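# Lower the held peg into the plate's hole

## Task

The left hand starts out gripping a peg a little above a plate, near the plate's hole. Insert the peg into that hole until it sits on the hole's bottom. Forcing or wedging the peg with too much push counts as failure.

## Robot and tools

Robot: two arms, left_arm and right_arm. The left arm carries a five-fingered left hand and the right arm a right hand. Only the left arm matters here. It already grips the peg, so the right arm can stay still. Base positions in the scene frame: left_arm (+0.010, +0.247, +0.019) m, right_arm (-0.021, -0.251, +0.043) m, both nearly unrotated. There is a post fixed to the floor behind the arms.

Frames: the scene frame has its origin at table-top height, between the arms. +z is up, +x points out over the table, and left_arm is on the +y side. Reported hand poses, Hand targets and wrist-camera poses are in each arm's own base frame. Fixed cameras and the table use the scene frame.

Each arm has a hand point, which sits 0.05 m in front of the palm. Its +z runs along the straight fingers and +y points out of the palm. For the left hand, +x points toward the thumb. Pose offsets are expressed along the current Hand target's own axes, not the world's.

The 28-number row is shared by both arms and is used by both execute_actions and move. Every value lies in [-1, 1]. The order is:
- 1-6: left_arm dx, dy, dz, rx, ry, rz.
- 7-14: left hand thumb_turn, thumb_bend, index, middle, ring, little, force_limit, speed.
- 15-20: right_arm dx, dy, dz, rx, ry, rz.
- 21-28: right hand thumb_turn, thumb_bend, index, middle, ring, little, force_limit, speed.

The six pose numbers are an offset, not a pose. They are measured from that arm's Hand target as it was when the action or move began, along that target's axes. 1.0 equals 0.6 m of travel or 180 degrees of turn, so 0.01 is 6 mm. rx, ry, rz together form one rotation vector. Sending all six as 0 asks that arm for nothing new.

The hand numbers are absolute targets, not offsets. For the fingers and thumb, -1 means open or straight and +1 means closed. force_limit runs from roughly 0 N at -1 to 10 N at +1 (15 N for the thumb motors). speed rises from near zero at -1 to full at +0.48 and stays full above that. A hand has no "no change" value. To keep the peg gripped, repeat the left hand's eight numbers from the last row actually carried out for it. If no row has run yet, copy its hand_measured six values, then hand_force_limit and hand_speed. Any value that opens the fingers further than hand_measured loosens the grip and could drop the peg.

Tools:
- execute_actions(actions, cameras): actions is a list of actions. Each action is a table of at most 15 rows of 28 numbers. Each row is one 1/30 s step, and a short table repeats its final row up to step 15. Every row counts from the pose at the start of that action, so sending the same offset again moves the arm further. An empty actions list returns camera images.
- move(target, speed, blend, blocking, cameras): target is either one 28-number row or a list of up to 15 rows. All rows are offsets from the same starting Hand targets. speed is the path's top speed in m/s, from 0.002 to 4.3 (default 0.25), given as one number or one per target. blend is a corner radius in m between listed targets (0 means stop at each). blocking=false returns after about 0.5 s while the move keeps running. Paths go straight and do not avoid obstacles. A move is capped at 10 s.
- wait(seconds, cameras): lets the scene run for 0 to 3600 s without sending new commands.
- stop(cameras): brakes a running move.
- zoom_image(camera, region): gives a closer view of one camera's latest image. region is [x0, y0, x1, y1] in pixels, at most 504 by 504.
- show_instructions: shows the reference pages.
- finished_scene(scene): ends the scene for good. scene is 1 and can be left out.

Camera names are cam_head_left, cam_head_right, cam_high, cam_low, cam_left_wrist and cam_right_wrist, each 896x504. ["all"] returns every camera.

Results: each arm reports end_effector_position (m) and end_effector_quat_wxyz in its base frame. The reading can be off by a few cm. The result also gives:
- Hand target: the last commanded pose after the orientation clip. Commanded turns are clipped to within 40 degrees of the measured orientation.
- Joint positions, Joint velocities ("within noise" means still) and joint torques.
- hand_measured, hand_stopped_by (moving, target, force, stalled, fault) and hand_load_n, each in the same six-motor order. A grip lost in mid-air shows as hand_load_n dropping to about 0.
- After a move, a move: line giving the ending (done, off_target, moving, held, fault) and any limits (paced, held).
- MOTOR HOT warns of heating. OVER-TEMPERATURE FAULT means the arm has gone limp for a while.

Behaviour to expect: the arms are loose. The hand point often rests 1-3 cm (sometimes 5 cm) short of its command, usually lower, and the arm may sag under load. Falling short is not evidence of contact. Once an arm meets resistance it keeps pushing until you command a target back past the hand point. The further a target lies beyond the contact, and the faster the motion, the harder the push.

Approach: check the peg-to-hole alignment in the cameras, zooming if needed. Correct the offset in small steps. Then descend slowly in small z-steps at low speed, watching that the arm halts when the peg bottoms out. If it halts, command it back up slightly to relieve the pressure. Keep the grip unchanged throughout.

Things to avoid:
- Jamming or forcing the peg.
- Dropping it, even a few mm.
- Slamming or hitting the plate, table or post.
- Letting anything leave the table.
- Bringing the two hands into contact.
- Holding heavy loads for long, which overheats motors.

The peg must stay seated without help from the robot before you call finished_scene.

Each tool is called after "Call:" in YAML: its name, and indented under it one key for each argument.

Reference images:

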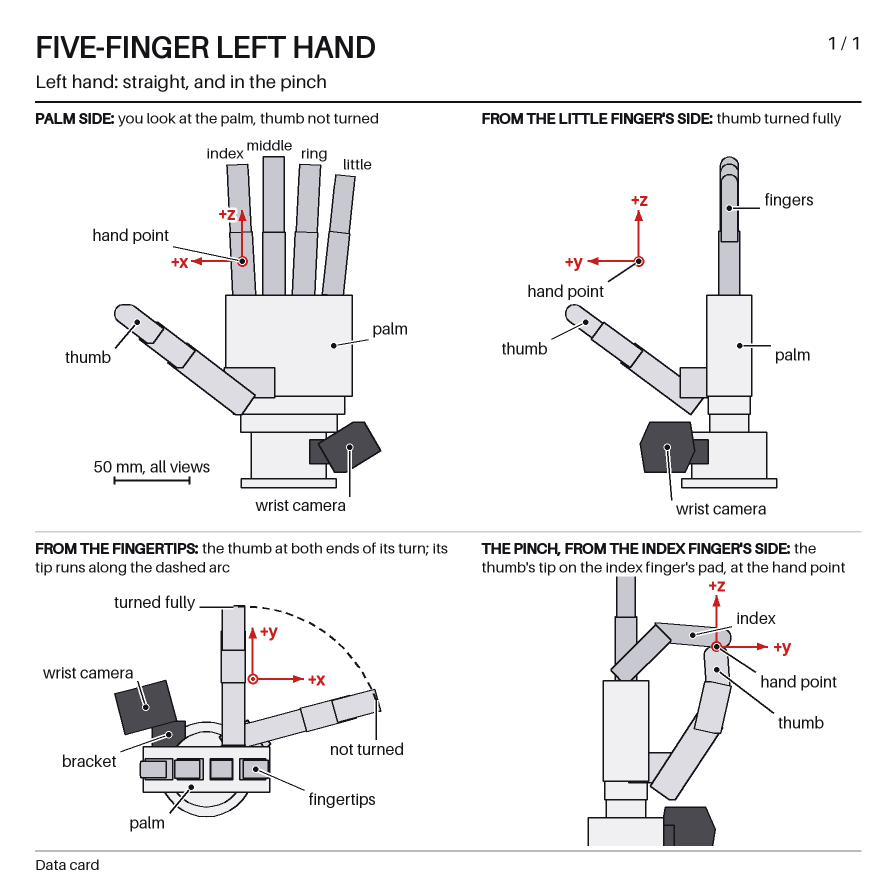

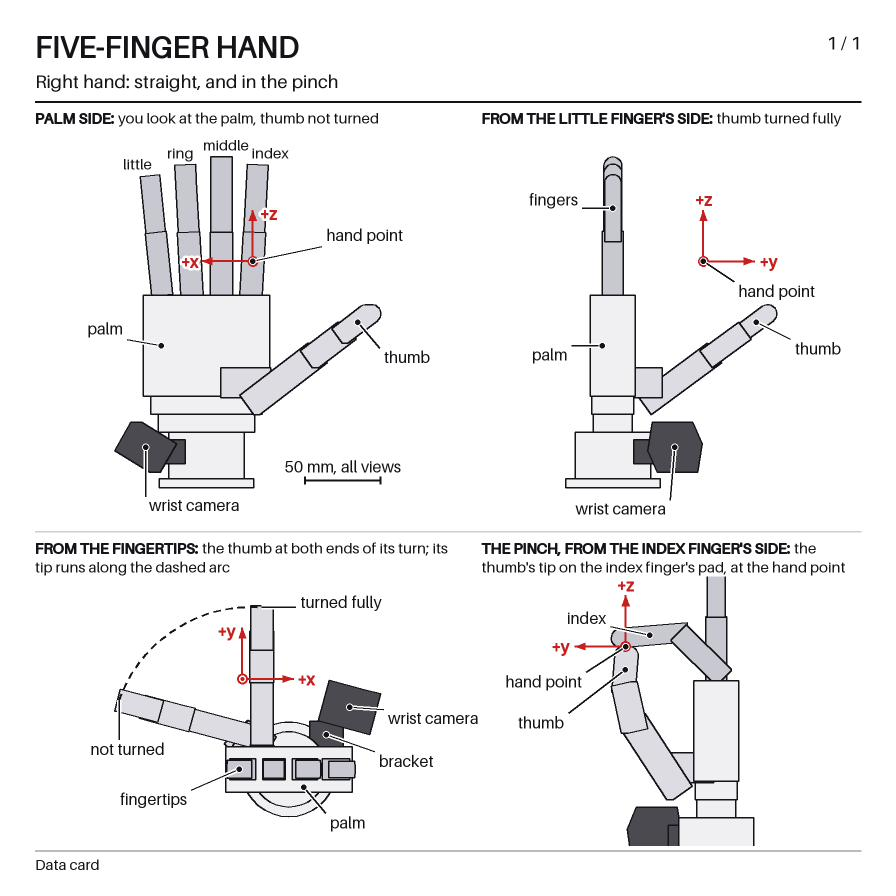

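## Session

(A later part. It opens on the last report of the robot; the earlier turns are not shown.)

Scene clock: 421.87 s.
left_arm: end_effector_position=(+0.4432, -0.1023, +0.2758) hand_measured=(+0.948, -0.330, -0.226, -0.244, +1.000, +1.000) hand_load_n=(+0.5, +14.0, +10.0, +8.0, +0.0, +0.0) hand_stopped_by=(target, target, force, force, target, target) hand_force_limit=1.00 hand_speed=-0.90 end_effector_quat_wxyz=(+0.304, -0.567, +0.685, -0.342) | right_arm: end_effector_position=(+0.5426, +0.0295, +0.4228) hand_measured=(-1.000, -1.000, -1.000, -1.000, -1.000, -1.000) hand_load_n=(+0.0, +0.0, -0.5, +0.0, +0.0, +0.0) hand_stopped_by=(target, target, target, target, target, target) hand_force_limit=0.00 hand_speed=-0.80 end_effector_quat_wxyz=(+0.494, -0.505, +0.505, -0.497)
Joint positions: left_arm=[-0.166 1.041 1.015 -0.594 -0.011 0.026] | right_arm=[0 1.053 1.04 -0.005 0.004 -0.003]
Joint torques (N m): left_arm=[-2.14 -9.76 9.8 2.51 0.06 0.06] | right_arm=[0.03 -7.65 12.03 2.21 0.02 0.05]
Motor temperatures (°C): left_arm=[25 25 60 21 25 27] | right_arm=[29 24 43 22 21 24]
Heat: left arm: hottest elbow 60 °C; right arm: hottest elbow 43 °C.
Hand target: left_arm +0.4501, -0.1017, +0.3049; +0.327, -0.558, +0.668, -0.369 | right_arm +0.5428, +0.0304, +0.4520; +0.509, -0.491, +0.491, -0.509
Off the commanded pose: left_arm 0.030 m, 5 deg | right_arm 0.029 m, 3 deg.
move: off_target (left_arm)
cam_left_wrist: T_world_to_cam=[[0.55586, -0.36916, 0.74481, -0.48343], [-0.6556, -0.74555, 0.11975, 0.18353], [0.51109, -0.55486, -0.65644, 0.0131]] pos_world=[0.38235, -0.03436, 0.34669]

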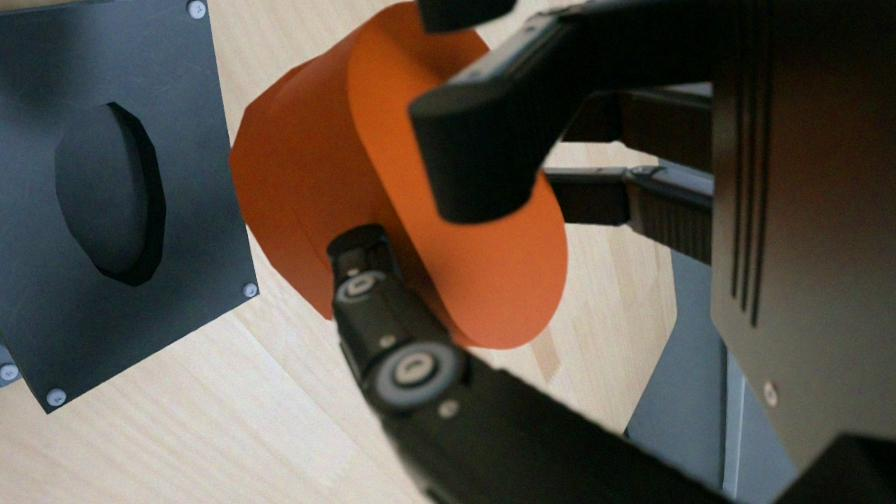

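Call:
execute_actions:
  actions: []
  cameras: ["cam_low"]

Call:
zoom_image:
  camera: "cam_low"
  region: [500, 180, 580, 260]

Scene clock: 553.87 s.
left_arm: end_effector_position=(+0.4432, -0.1023, +0.2758) hand_measured=(+0.948, -0.330, -0.226, -0.244, +1.000, +1.000) hand_load_n=(+1.0, +14.0, +9.5, +8.0, +0.0, +0.0) hand_stopped_by=(target, target, force, force, target, target) hand_force_limit=1.00 hand_speed=-0.90 end_effector_quat_wxyz=(+0.304, -0.567, +0.685, -0.342) | right_arm: end_effector_position=(+0.5426, +0.0295, +0.4228) hand_measured=(-1.000, -1.000, -1.000, -1.000, -1.000, -1.000) hand_load_n=(+0.0, +0.0, +0.0, +0.0, +0.0, +0.0) hand_stopped_by=(target, target, target, target, target, target) hand_force_limit=0.00 hand_speed=-0.80 end_effector_quat_wxyz=(+0.494, -0.505, +0.505, -0.497)
Joint positions: left_arm=[-0.166 1.041 1.015 -0.594 -0.011 0.026] | right_arm=[0 1.053 1.04 -0.005 0.004 -0.003]
Joint velocities: within noise
Joint torques (N m): left_arm=[-1.96 -9.7 9.8 2.45 0.05 0.06] | right_arm=[0.09 -7.59 12.05 2.22 0.02 0.03]
Motor temperatures (°C): left_arm=[24 26 45 22 24 26] | right_arm=[28 24 44 22 21 24]
Heat: left arm: hottest elbow 45 °C; right arm: hottest elbow 44 °C.
Hand target: left_arm +0.4501, -0.1017, +0.3049; +0.327, -0.558, +0.668, -0.369 | right_arm +0.5428, +0.0304, +0.4520; +0.509, -0.491, +0.491, -0.509
Off the commanded pose: left_arm 0.030 m, 5 deg | right_arm 0.029 m, 3 deg.
Images, in order (width x height): cam_low 896x504.

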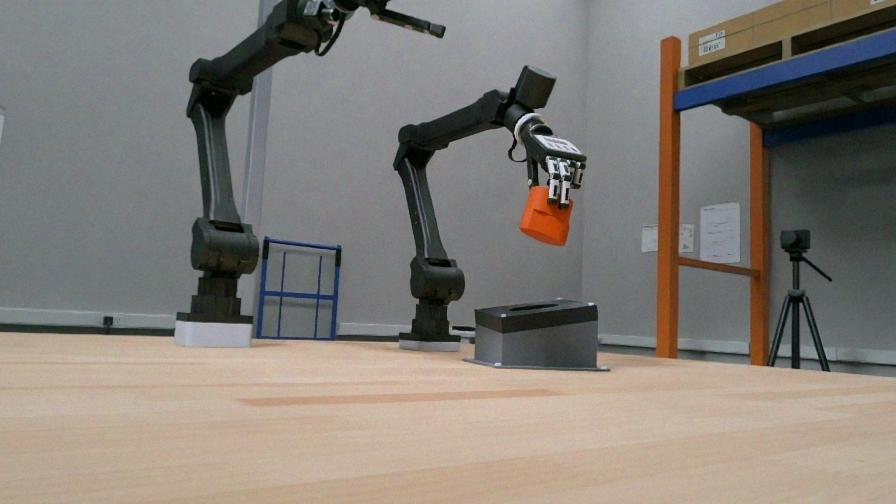

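Scaled by 6.300 from the camera's image (finer frame: 1280x720).

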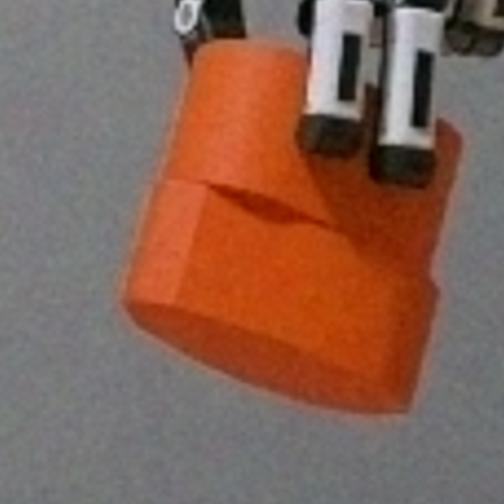

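Call:
zoom_image:
  camera: "cam_low"
  region: [514, 200, 574, 250]

Scaled by 8.400 from the camera's image (finer frame: 1280x720).

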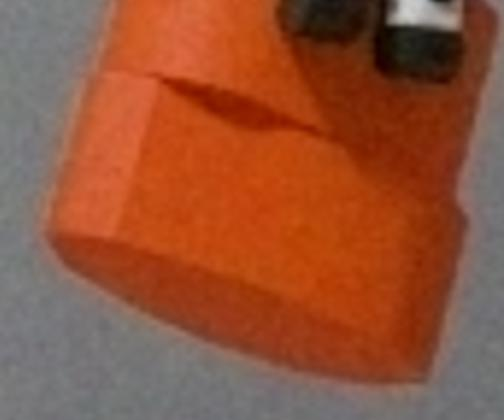

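Call:
move:
  target: [-0.005,-0.1716,-0.103,0,0,-0.194,0.948,-0.324,-0.226,-0.244,1.0,1.0,1.0,-0.9,0,0,0,0,0,0,-1,-1,-1,-1,-1,-1,0.0,-0.8]
  speed: 0.12
  cameras: ["cam_left_wrist","cam_low"]

Call:
move:
  target: [0,0,0,0,0,0,0.948,-0.324,-0.226,-0.244,1.0,1.0,1.0,-0.9,-0.233,0.315,-0.167,0.232,-0.229,0.102,-1,-1,-1,-1,-1,-1,0.0,-0.8]
  speed: 0.15
  cameras: ["cam_right_wrist","cam_low","cam_head_right","cam_left_wrist"]

Scene clock: 699.10 s.
left_arm: end_effector_position=(+0.4434, -0.1050, +0.3707) hand_measured=(+0.948, -0.330, -0.226, -0.244, +1.000, +1.000) hand_load_n=(+0.0, +14.0, +9.5, +8.0, +0.0, +0.0) hand_stopped_by=(target, target, force, force, target, target) hand_force_limit=1.00 hand_speed=-0.90 end_effector_quat_wxyz=(-0.184, +0.745, -0.493, +0.410) | right_arm: end_effector_position=(+0.5426, +0.0295, +0.4228) hand_measured=(-1.000, -1.000, -1.000, -1.000, -1.000, -1.000) hand_load_n=(-0.5, +0.0, +0.0, +0.0, +0.0, +0.0) hand_stopped_by=(target, target, target, target, target, target) hand_force_limit=0.00 hand_speed=-0.80 end_effector_quat_wxyz=(+0.494, -0.505, +0.505, -0.497)
Joint positions: left_arm=[-0.079 1.029 1.208 -0.818 0.067 -0.514] | right_arm=[0 1.053 1.04 -0.005 0.004 -0.003]
Joint torques (N m): left_arm=[-1.14 -8.53 14.05 1.26 0.25 -0.17] | right_arm=[-0.03 -7.47 12.04 2.22 0.02 0.04]
Heat: left arm: hottest elbow 46 °C; right arm: hottest elbow 46 °C.
Hand target: left_arm +0.4500, -0.1016, +0.4251; -0.201, +0.732, -0.470, +0.450 | right_arm +0.5428, +0.0304, +0.4520; +0.509, -0.491, +0.491, -0.509
Off the commanded pose: left_arm 0.055 m, 6 deg | right_arm 0.029 m, 3 deg.
move: off_target (left_arm)
cam_left_wrist: T_world_to_cam=[[0.65463, 0.20426, 0.72783, -0.53247], [-0.35857, -0.7637, 0.53684, -0.118], [0.6655, -0.61241, -0.42669, -0.08584]] pos_world=[0.36339, -0.03393, 0.41427]
Images, in order (width x height): cam_low 896x504, cam_left_wrist 896x504.

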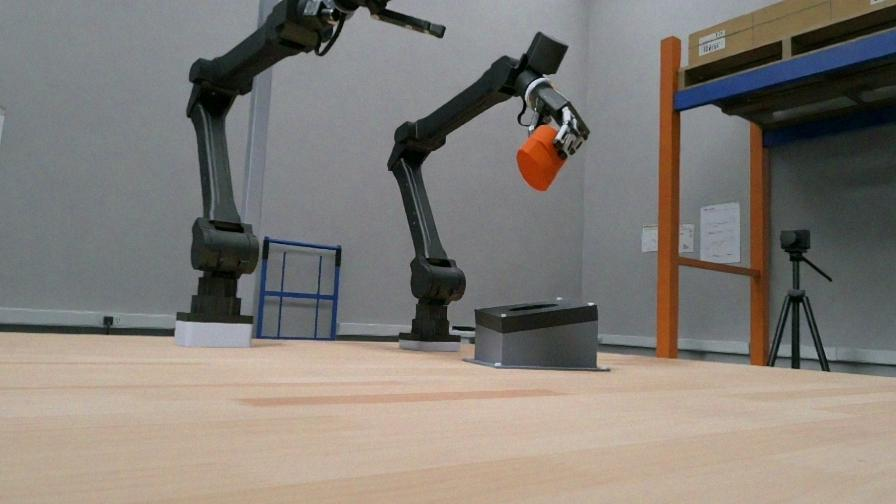

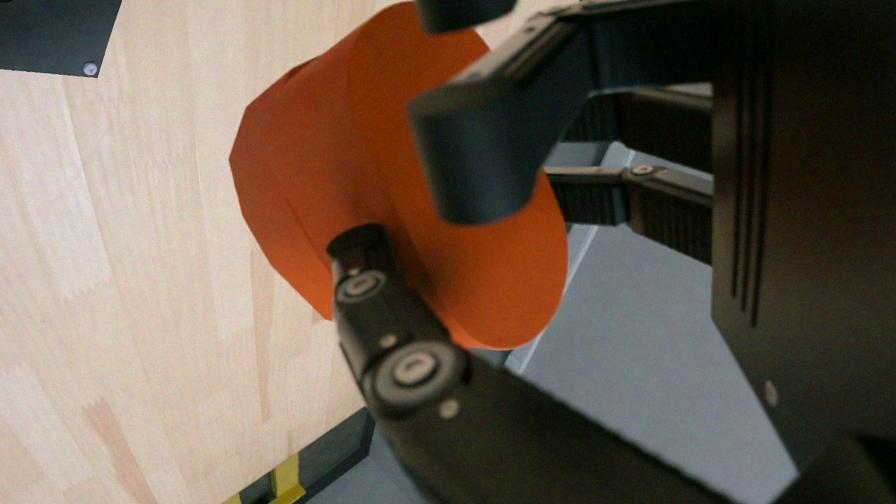

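Scene clock: 703.33 s.
left_arm: end_effector_position=(+0.4434, -0.1050, +0.3707) hand_measured=(+0.948, -0.330, -0.226, -0.244, +1.000, +1.000) hand_load_n=(+0.0, +14.0, +9.5, +8.0, +0.0, +0.0) hand_stopped_by=(target, target, force, force, target, target) hand_force_limit=1.00 hand_speed=-0.90 end_effector_quat_wxyz=(-0.184, +0.745, -0.493, +0.410) | right_arm: end_effector_position=(+0.4493, +0.1665, +0.2548) hand_measured=(-1.000, -1.000, -1.000, -1.000, -1.000, -1.000) hand_load_n=(+0.0, +0.0, -0.5, +0.0, +0.0, +0.0) hand_stopped_by=(target, target, target, target, target, target) hand_force_limit=0.00 hand_speed=-0.80 end_effector_quat_wxyz=(+0.768, -0.471, +0.251, -0.353)
Joint positions: left_arm=[-0.079 1.029 1.208 -0.818 0.067 -0.514] | right_arm=[0.059 1.464 0.437 1.547 -0.528 0.34]
Joint torques (N m): left_arm=[-1.2 -8.53 14.04 1.25 0.24 -0.16] | right_arm=[1.14 -7.12 5.42 2.35 0.11 -0.01]
Heat: left arm: hottest elbow 48 °C; right arm: hottest elbow 45 °C.
Hand target: left_arm +0.4500, -0.1016, +0.4251; -0.201, +0.732, -0.470, +0.450 | right_arm +0.4492, +0.1702, +0.2596; +0.854, -0.345, +0.146, -0.362
Off the commanded pose: left_arm 0.055 m, 6 deg | right_arm 0.006 m, 21 deg.
joint sent to its limit (right arm) — joint 4 (wrist pitch), upper limit. The joint targets are off in position and orientation.
move: off_target (right_arm)
cam_left_wrist: T_world_to_cam=[[0.65463, 0.20426, 0.72783, -0.53247], [-0.35857, -0.7637, 0.53684, -0.118], [0.6655, -0.61241, -0.42669, -0.08584]] pos_world=[0.36339, -0.03393, 0.41427]
cam_right_wrist: T_world_to_cam=[[0.47294, 0.11284, -0.87384, -0.00457], [-0.8181, 0.4245, -0.38796, 0.39289], [0.32716, 0.89837, 0.29308, -0.25416]] pos_world=[0.40674, 0.06206, 0.22292]
Images, in order (width x height): cam_head_right 896x504, cam_low 896x504, cam_left_wrist 896x504, cam_right_wrist 896x504.

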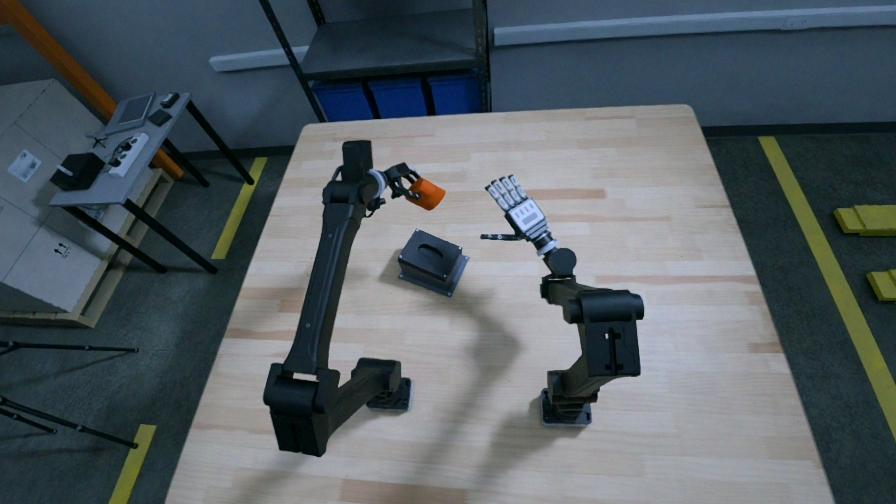

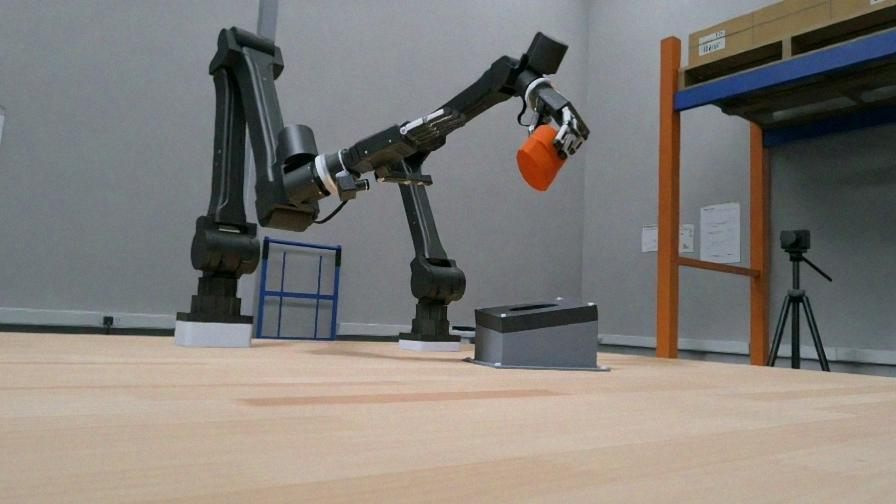

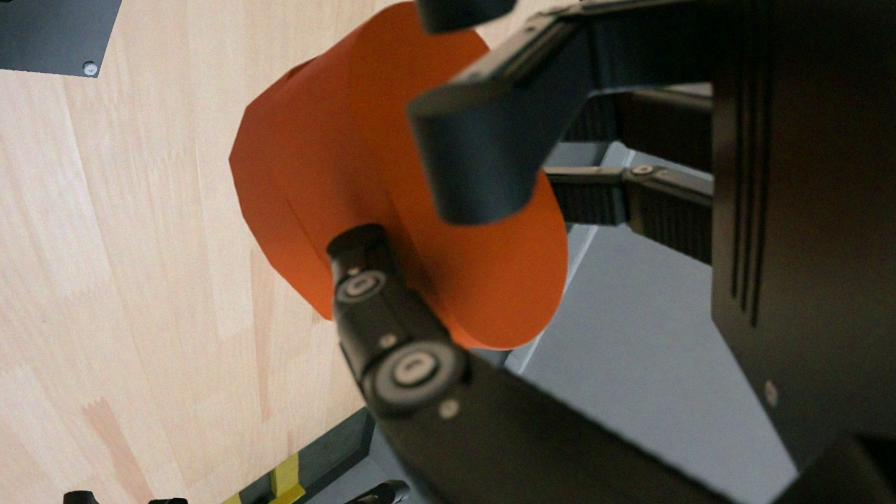

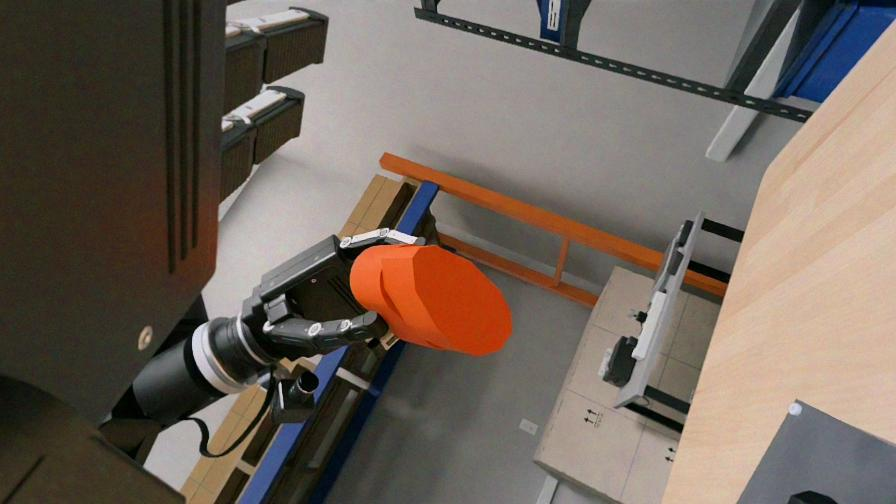

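Excellent view. Zoom.

Call:
zoom_image:
  camera: "cam_right_wrist"
  region: [340, 220, 530, 370]

Call:
zoom_image:
  camera: "cam_right_wrist"
  region: [400, 230, 520, 360]

Scaled by 2.653 from the camera's image (finer frame: 1280x720).

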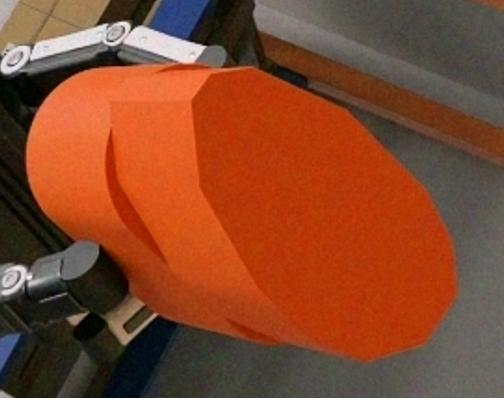

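Scaled by 3.877 from the camera's image (finer frame: 1280x720).

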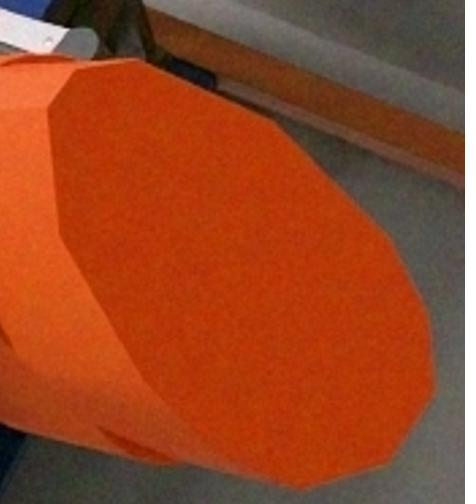

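Call:
zoom_image:
  camera: "cam_right_wrist"
  region: [405, 285, 465, 355]

Call:
zoom_image:
  camera: "cam_right_wrist"
  region: [455, 280, 520, 360]

Call:
zoom_image:
  camera: "cam_right_wrist"
  region: [400, 235, 480, 295]

Scaled by 7.200 from the camera's image (finer frame: 1280x720).

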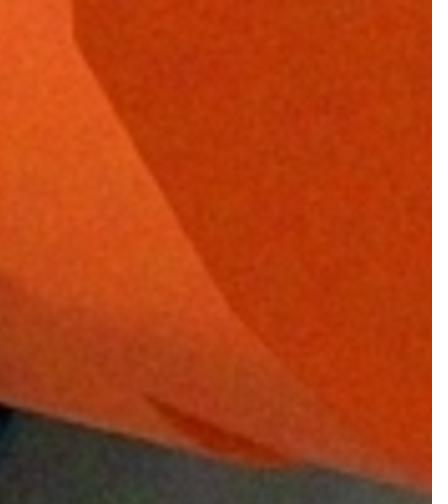

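Scaled by 6.300 from the camera's image (finer frame: 1280x720).

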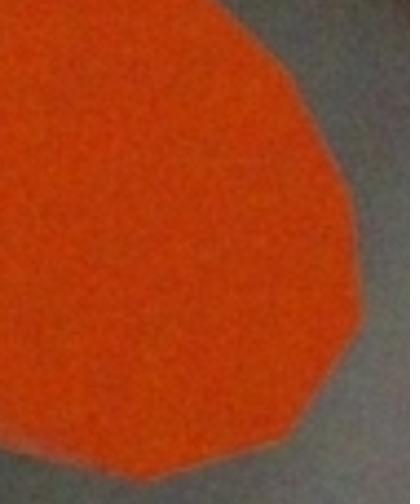

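Scaled by 6.300 from the camera's image (finer frame: 1280x720).

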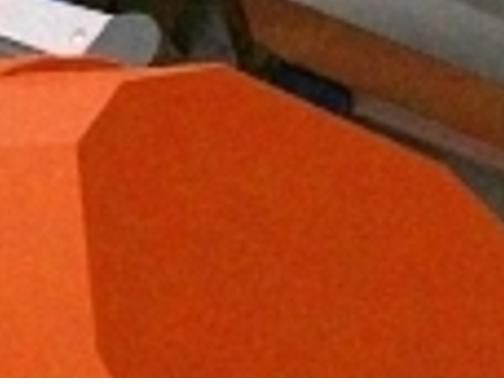

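Call:
move:
  target: [-0.0815,-0.0168,-0.0347,0,0,0.194,0.948,-0.324,-0.226,-0.244,1.0,1.0,1.0,-0.9,0,0,0,0,0,0,-1,-1,-1,-1,-1,-1,0.0,-0.8]
  speed: 0.15
  cameras: ["cam_right_wrist"]

Call:
move:
  target: [0,0,0,0,0,0,0.948,-0.324,-0.226,-0.244,1.0,1.0,1.0,-0.9,-0.178,0.036,-0.009,-0.5203,0.1815,0.0064,-1,-1,-1,-1,-1,-1,0.0,-0.8]
  speed: 0.15
  cameras: ["cam_right_wrist","cam_head_right","cam_left_wrist"]

Scene clock: 1026.30 s.
left_arm: end_effector_position=(+0.4264, -0.0570, +0.3652) hand_measured=(+0.948, -0.330, -0.226, -0.244, +1.000, +1.000) hand_load_n=(+0.5, +14.0, +9.5, +8.0, +0.0, +0.0) hand_stopped_by=(target, target, force, force, target, target) hand_force_limit=1.00 hand_speed=-0.90 end_effector_quat_wxyz=(+0.291, -0.573, +0.687, -0.339) | right_arm: end_effector_position=(+0.4493, +0.1665, +0.2548) hand_measured=(-1.000, -1.000, -1.000, -1.000, -1.000, -1.000) hand_load_n=(+0.0, +0.0, +0.0, +0.0, +0.0, +0.0) hand_stopped_by=(target, target, target, target, target, target) hand_force_limit=0.00 hand_speed=-0.80 end_effector_quat_wxyz=(+0.768, -0.471, +0.251, -0.353)
Joint positions: left_arm=[-0.024 1.024 1.251 -0.877 0.113 0.1] | right_arm=[0.059 1.464 0.437 1.547 -0.528 0.34]
Joint torques (N m): left_arm=[-1.08 -9.23 14.04 1.21 0.32 0.11] | right_arm=[0.97 -7.18 5.44 2.35 0.11 0]
Motor temperatures (°C): left_arm=[24 25 69 20 22 24] | right_arm=[26 23 29 21 19 22]
Heat: left arm: hottest elbow 69 °C; right arm: hottest elbow 29 °C.
Hand target: left_arm +0.4300, -0.0516, +0.4200; +0.327, -0.558, +0.668, -0.369 | right_arm +0.4492, +0.1702, +0.2596; +0.854, -0.345, +0.146, -0.362
Off the commanded pose: left_arm 0.055 m, 6 deg | right_arm 0.006 m, 21 deg.
joint sent to its limit (right arm) — joint 4 (wrist pitch), upper limit. The joint targets are off in position and orientation.
move: off_target (left_arm)
cam_right_wrist: T_world_to_cam=[[0.47294, 0.11284, -0.87384, -0.00457], [-0.8181, 0.4245, -0.38796, 0.39289], [0.32716, 0.89837, 0.29308, -0.25416]] pos_world=[0.40674, 0.06206, 0.22292]

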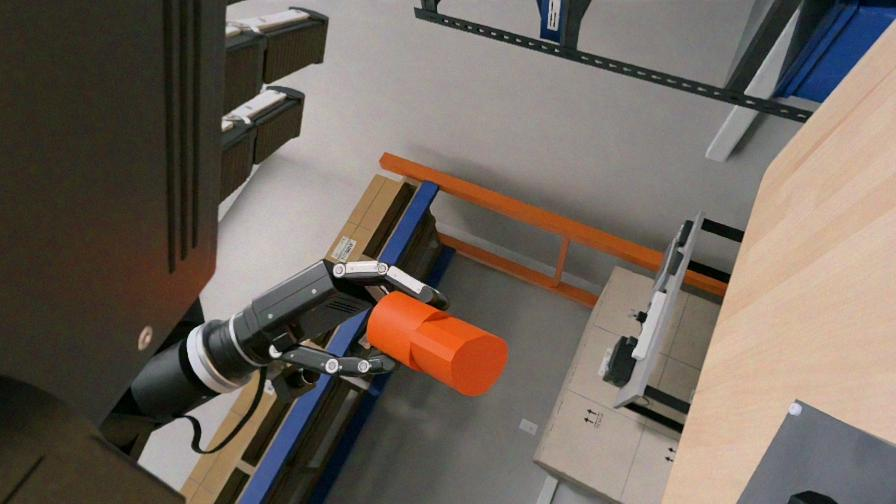

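Scene clock: 1031.70 s.
left_arm: end_effector_position=(+0.4264, -0.0570, +0.3652) hand_measured=(+0.948, -0.330, -0.226, -0.244, +1.000, +1.000) hand_load_n=(+0.5, +13.5, +9.5, +8.0, +0.0, +0.0) hand_stopped_by=(target, target, force, force, target, target) hand_force_limit=1.00 hand_speed=-0.90 end_effector_quat_wxyz=(+0.291, -0.573, +0.687, -0.339) | right_arm: end_effector_position=(+0.3727, +0.2443, +0.2170) hand_measured=(-1.000, -1.000, -1.000, -1.000, -1.000, -1.000) hand_load_n=(+0.0, +0.0, +0.0, +0.0, +0.0, +0.0) hand_stopped_by=(target, target, target, target, target, target) hand_force_limit=0.00 hand_speed=-0.80 end_effector_quat_wxyz=(-0.253, +0.757, -0.568, +0.203)
Joint positions: left_arm=[-0.024 1.024 1.251 -0.877 0.113 0.1] | right_arm=[0.569 1.194 1.089 -0.831 0.193 0.222]
Joint torques (N m): left_arm=[-1.08 -9.17 14.04 1.18 0.31 0.11] | right_arm=[1.08 -7.94 13.05 0.91 0.36 0.2]
Motor temperatures (°C): left_arm=[24 25 66 20 22 24] | right_arm=[26 23 30 21 19 22]
Heat: left arm: hottest elbow 66 °C; right arm: hottest elbow 30 °C.
Hand target: left_arm +0.4300, -0.0516, +0.4200; +0.327, -0.558, +0.668, -0.369 | right_arm +0.3833, +0.2551, +0.2408; -0.272, +0.745, -0.572, +0.208
Off the commanded pose: left_arm 0.055 m, 6 deg | right_arm 0.028 m, 3 deg.
move: off_target (right_arm)
cam_left_wrist: T_world_to_cam=[[0.57513, -0.36082, 0.7342, -0.52781], [-0.65278, -0.74334, 0.14604, 0.18493], [0.49306, -0.56325, -0.66305, 0.11525]] pos_world=[0.36745, 0.01194, 0.43692]
cam_right_wrist: T_world_to_cam=[[-0.64634, -0.46072, -0.60826, 0.48953], [-0.70893, 0.65744, 0.25534, 0.04533], [0.28225, 0.59625, -0.75155, 0.02918]] pos_world=[0.3403, 0.17834, 0.30812]
Images, in order (width x height): cam_head_right 896x504, cam_left_wrist 896x504, cam_right_wrist 896x504.

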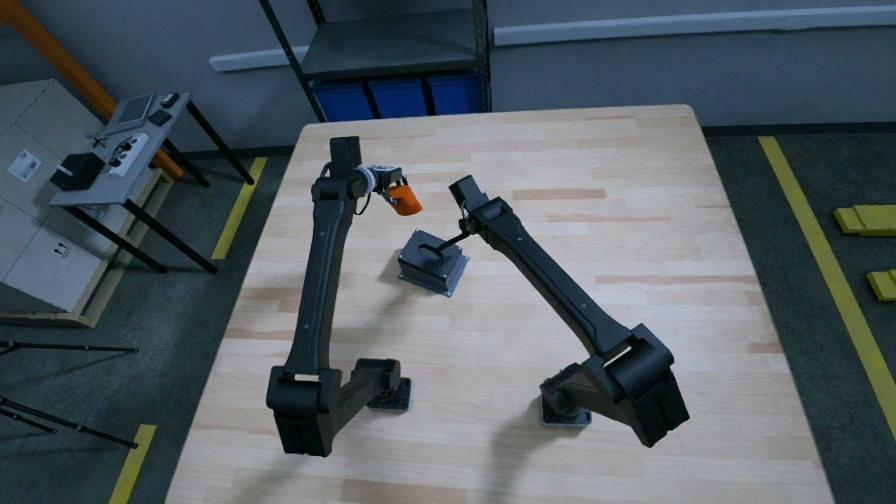

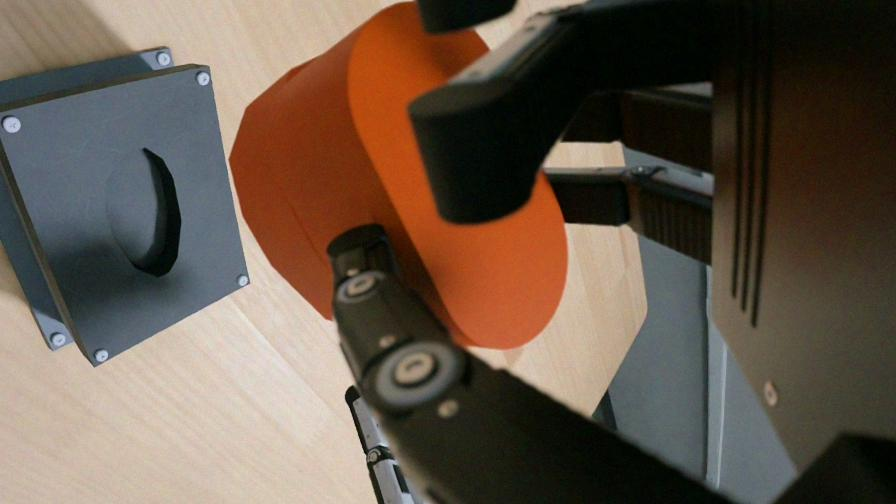

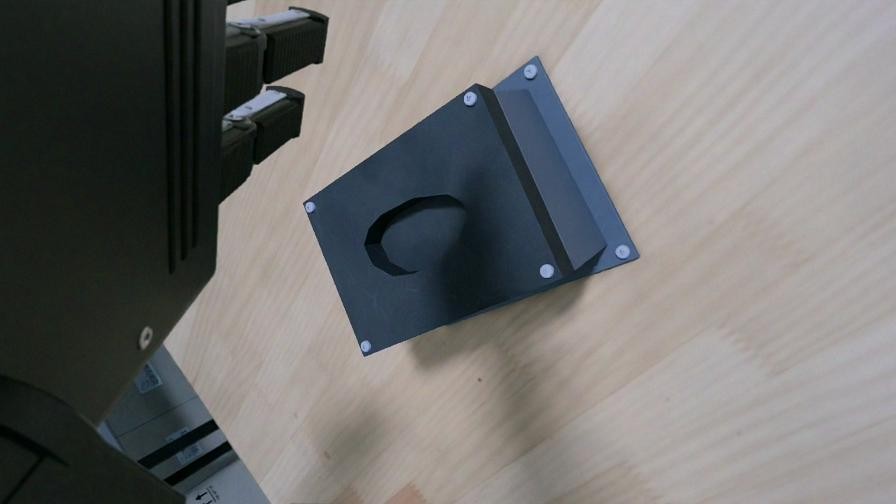

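Call:
zoom_image:
  camera: "cam_right_wrist"
  region: [350, 180, 490, 290]

Call:
zoom_image:
  camera: "cam_left_wrist"
  region: [90, 130, 200, 290]

Scaled by 3.600 from the camera's image (finer frame: 1280x720).

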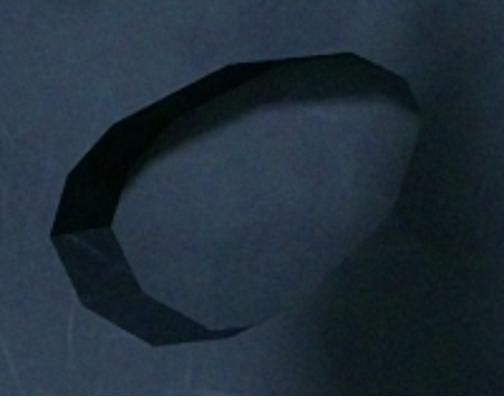

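Scaled by 3.150 from the camera's image (finer frame: 1280x720).

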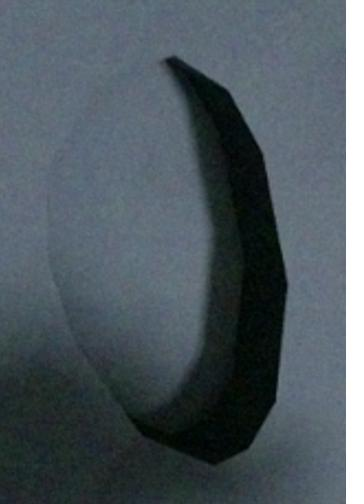

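Call:
move:
  target: [0,0,0,0,0,0,0.948,-0.324,-0.226,-0.244,1.0,1.0,1.0,-0.9,0.224,0.050,0.068,0.2135,-0.1813,-0.105,-1,-1,-1,-1,-1,-1,0.0,-0.8]
  speed: 0.15
  cameras: ["cam_right_wrist"]

Call:
move:
  target: [0,0,0,-0.0117,-0.0394,0.1656,0.948,-0.324,-0.226,-0.244,1.0,1.0,1.0,-0.9,0,0,0,0,0,0,-1,-1,-1,-1,-1,-1,0.0,-0.8]
  speed: 0.15
  cameras: ["cam_right_wrist","cam_left_wrist","cam_low"]

Scene clock: 1403.10 s.
left_arm: end_effector_position=(+0.4264, -0.0570, +0.3652) hand_measured=(+0.948, -0.330, -0.226, -0.244, +1.000, +1.000) hand_load_n=(+0.5, +14.0, +9.5, +7.5, +0.0, +0.0) hand_stopped_by=(target, target, force, force, target, target) hand_force_limit=1.00 hand_speed=-0.90 end_effector_quat_wxyz=(+0.291, -0.573, +0.687, -0.339) | right_arm: end_effector_position=(+0.4139, +0.1293, +0.1829) hand_measured=(-1.000, -1.000, -1.000, -1.000, -1.000, -1.000) hand_load_n=(-0.5, +0.0, +0.0, +0.0, -0.5, -0.5) hand_stopped_by=(target, target, target, target, target, target) hand_force_limit=0.00 hand_speed=-0.80 end_effector_quat_wxyz=(-0.604, +0.727, -0.265, +0.193)
Joint positions: left_arm=[-0.024 1.024 1.251 -0.877 0.113 0.1] | right_arm=[-0.096 1.174 0.619 0.196 -0.978 -0.261]
Joint torques (N m): left_arm=[-1.14 -9.11 14.05 1.22 0.32 0.11] | right_arm=[-0.5 -6.48 8.49 2.41 -0.48 -0.1]
Motor temperatures (°C): left_arm=[23 25 66 20 22 23] | right_arm=[24 23 51 19 19 21]
Heat: left arm: hottest elbow 66 °C; right arm: hottest elbow 51 °C.
Hand target: left_arm +0.4300, -0.0516, +0.4200; +0.327, -0.558, +0.668, -0.369 | right_arm +0.4213, +0.1262, +0.1902; -0.607, +0.725, -0.250, +0.209
Off the commanded pose: left_arm 0.055 m, 6 deg | right_arm 0.011 m, 3 deg.
move: off_target (right_arm)
cam_right_wrist: T_world_to_cam=[[0.06844, -0.26248, -0.96251, 0.18571], [-0.99322, 0.07291, -0.09051, 0.41541], [0.09393, 0.96218, -0.25571, 0.00045]] pos_world=[0.39984, 0.01802, 0.21646]

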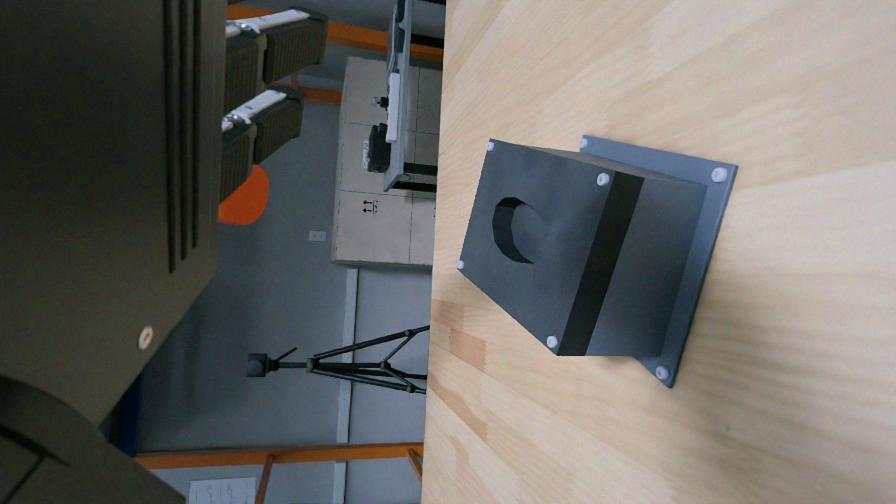

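Scene clock: 1405.83 s.
left_arm: end_effector_position=(+0.4235, -0.0505, +0.3708) hand_measured=(+0.948, -0.330, -0.226, -0.244, +1.000, +1.000) hand_load_n=(+1.0, +14.0, +10.0, +8.0, +0.0, +0.0) hand_stopped_by=(target, target, force, force, target, target) hand_force_limit=1.00 hand_speed=-0.90 end_effector_quat_wxyz=(+0.404, -0.409, +0.793, -0.203) | right_arm: end_effector_position=(+0.4139, +0.1293, +0.1829) hand_measured=(-1.000, -1.000, -1.000, -1.000, -1.000, -1.000) hand_load_n=(-0.5, +0.0, -0.5, +0.0, +0.0, +0.0) hand_stopped_by=(target, target, target, target, target, target) hand_force_limit=0.00 hand_speed=-0.80 end_effector_quat_wxyz=(-0.604, +0.727, -0.265, +0.193)
Joint positions: left_arm=[-0.198 1.024 1.274 -0.892 -0.167 0.505] | right_arm=[-0.096 1.174 0.619 0.196 -0.978 -0.261]
Joint torques (N m): left_arm=[-2.84 -8.12 13.72 1.52 -0.09 0.2] | right_arm=[-0.44 -6.3 8.5 2.48 -0.5 -0.11]
Motor temperatures (°C): left_arm=[23 25 66 20 22 23] | right_arm=[24 23 50 20 19 21]
Heat: left arm: hottest elbow 66 °C; right arm: hottest elbow 50 °C.
Hand target: left_arm +0.4300, -0.0516, +0.4200; +0.441, -0.395, +0.774, -0.226 | right_arm +0.4213, +0.1262, +0.1902; -0.607, +0.725, -0.250, +0.209
Off the commanded pose: left_arm 0.050 m, 6 deg | right_arm 0.011 m, 3 deg.
move: off_target (left_arm)
cam_left_wrist: T_world_to_cam=[[0.4312, -0.76492, 0.47851, -0.39247], [-0.78285, -0.58085, -0.22306, 0.38717], [0.44856, -0.27842, -0.84928, 0.22634]] pos_world=[0.3708, -0.0123, 0.46639]
cam_right_wrist: T_world_to_cam=[[0.06844, -0.26248, -0.96251, 0.18571], [-0.99322, 0.07291, -0.09051, 0.41541], [0.09393, 0.96218, -0.25571, 0.00045]] pos_world=[0.39984, 0.01802, 0.21646]
Images, in order (width x height): cam_low 896x504, cam_left_wrist 896x504, cam_right_wrist 896x504.

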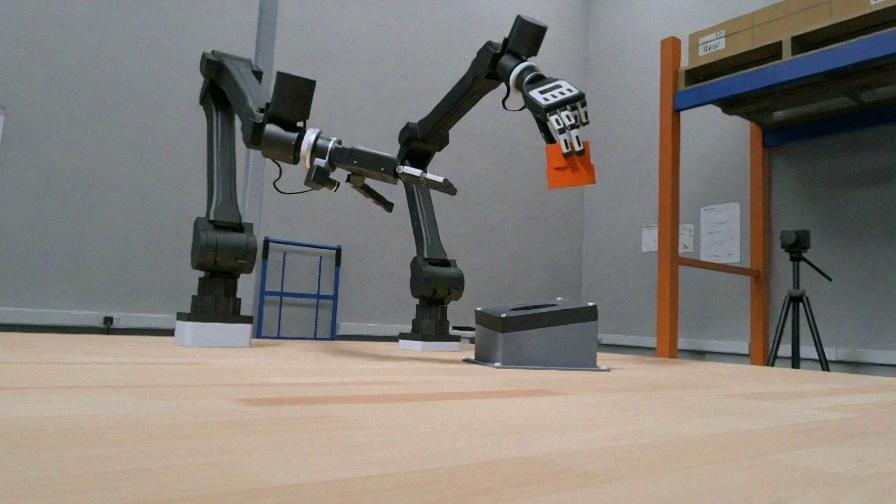

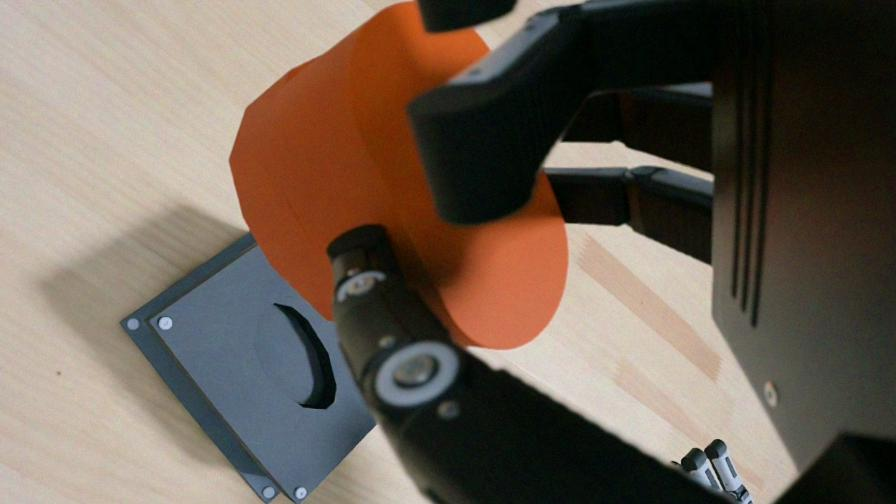

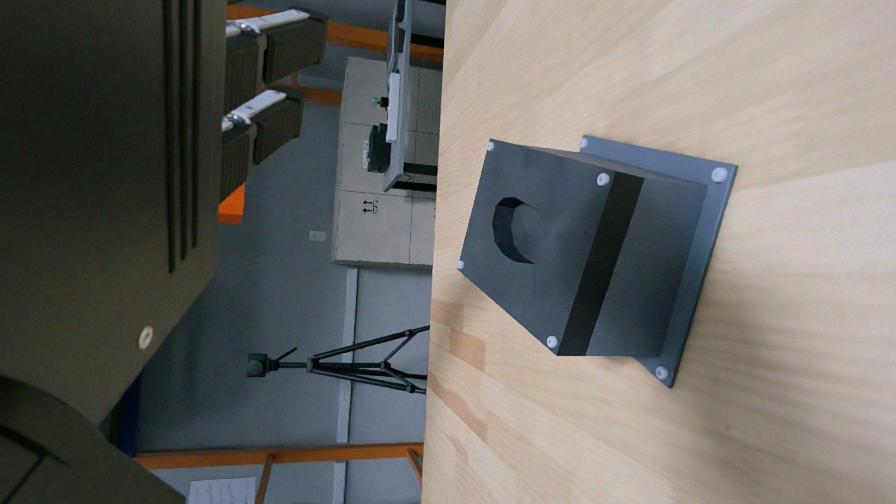

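Call:
move:
  target: [0.251,0.1542,0.1302,0,0,0,0.948,-0.324,-0.226,-0.244,1.0,1.0,1.0,-0.9,0,0,0,0,0,0,-1,-1,-1,-1,-1,-1,0.0,-0.8]
  speed: 0.12
  cameras: ["cam_right_wrist","cam_left_wrist","cam_low","cam_high"]

Scene clock: 1430.10 s.
left_arm: end_effector_position=(+0.4041, -0.1148, +0.2205) hand_measured=(+0.948, -0.330, -0.226, -0.244, +1.000, +1.000) hand_load_n=(+1.0, +14.0, +10.0, +8.0, +0.0, +0.0) hand_stopped_by=(target, target, force, force, target, target) hand_force_limit=1.00 hand_speed=-0.90 end_effector_quat_wxyz=(+0.422, -0.394, +0.789, -0.207) | right_arm: end_effector_position=(+0.4139, +0.1293, +0.1829) hand_measured=(-1.000, -1.000, -1.000, -1.000, -1.000, -1.000) hand_load_n=(-0.5, +0.0, +0.0, +0.0, +0.0, +0.0) hand_stopped_by=(target, target, target, target, target, target) hand_force_limit=0.00 hand_speed=-0.80 end_effector_quat_wxyz=(-0.604, +0.727, -0.265, +0.193)
Joint positions: left_arm=[-0.427 0.989 0.842 -0.49 -0.358 0.399] | right_arm=[-0.096 1.174 0.619 0.196 -0.978 -0.261]
Joint velocities: left_arm=[within noise] | right_arm=[-0.024 -0.005 -0.017 -0.007 0.168 0.007]
Joint torques (N m): left_arm=[-2.78 -6.89 9.68 2.37 -0.26 0.01] | right_arm=[-0.62 -6.36 8.46 2.48 -0.5 -0.1]
Motor temperatures (°C): left_arm=[23 25 68 20 21 23] | right_arm=[24 23 45 20 19 21]
Heat: left arm: hottest elbow 68 °C; right arm: hottest elbow 45 °C.
Hand target: left_arm +0.4139, -0.1194, +0.2397; +0.441, -0.395, +0.774, -0.226 | right_arm +0.4213, +0.1262, +0.1902; -0.607, +0.725, -0.250, +0.209
Off the commanded pose: left_arm 0.022 m, 3 deg | right_arm 0.011 m, 3 deg.
move: off_target (left_arm)
cam_left_wrist: T_world_to_cam=[[0.4005, -0.78061, 0.47984, -0.35115], [-0.78158, -0.56436, -0.26576, 0.31187], [0.47826, -0.2686, -0.83614, 0.07566]] pos_world=[0.3482, -0.07778, 0.31464]
cam_right_wrist: T_world_to_cam=[[0.06844, -0.26248, -0.96251, 0.18571], [-0.99322, 0.07291, -0.09051, 0.41541], [0.09393, 0.96218, -0.25571, 0.00045]] pos_world=[0.39984, 0.01802, 0.21646]
Images, in order (width x height): cam_high 896x504, cam_low 896x504, cam_left_wrist 896x504, cam_right_wrist 896x504.

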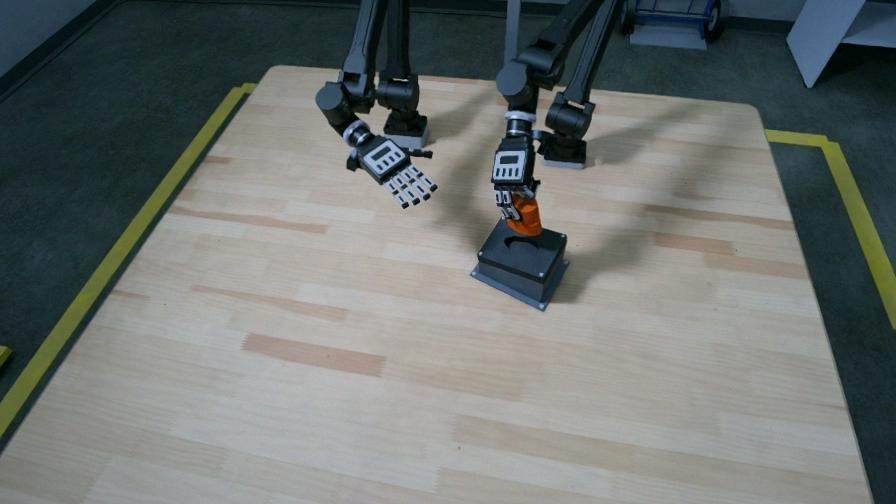

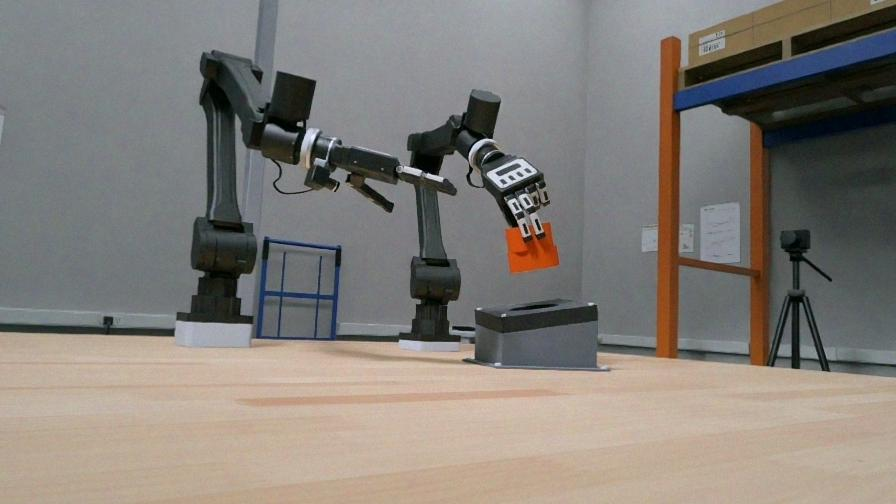

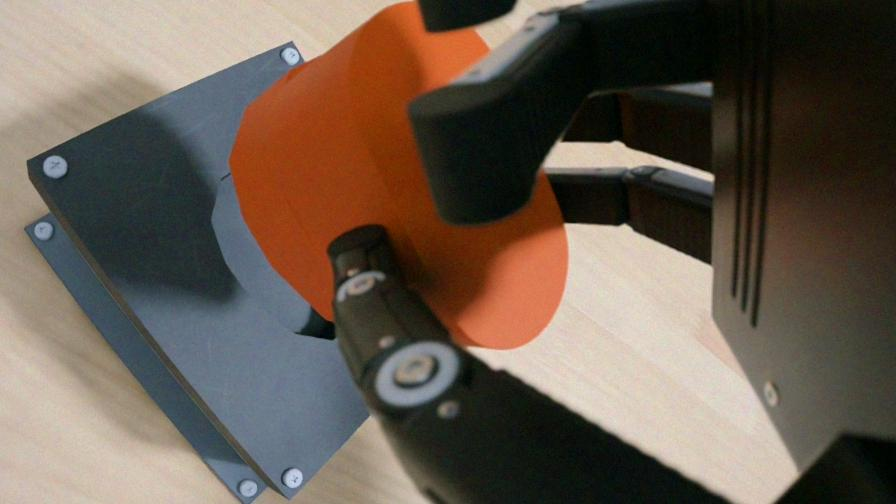

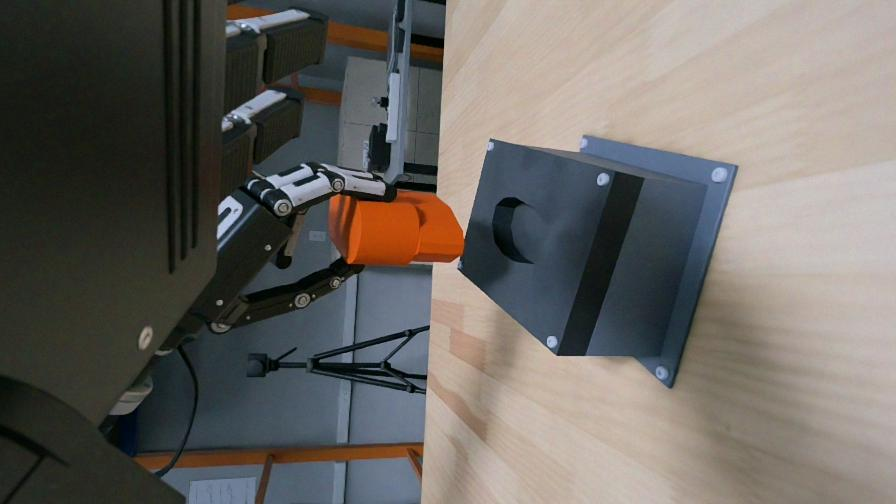

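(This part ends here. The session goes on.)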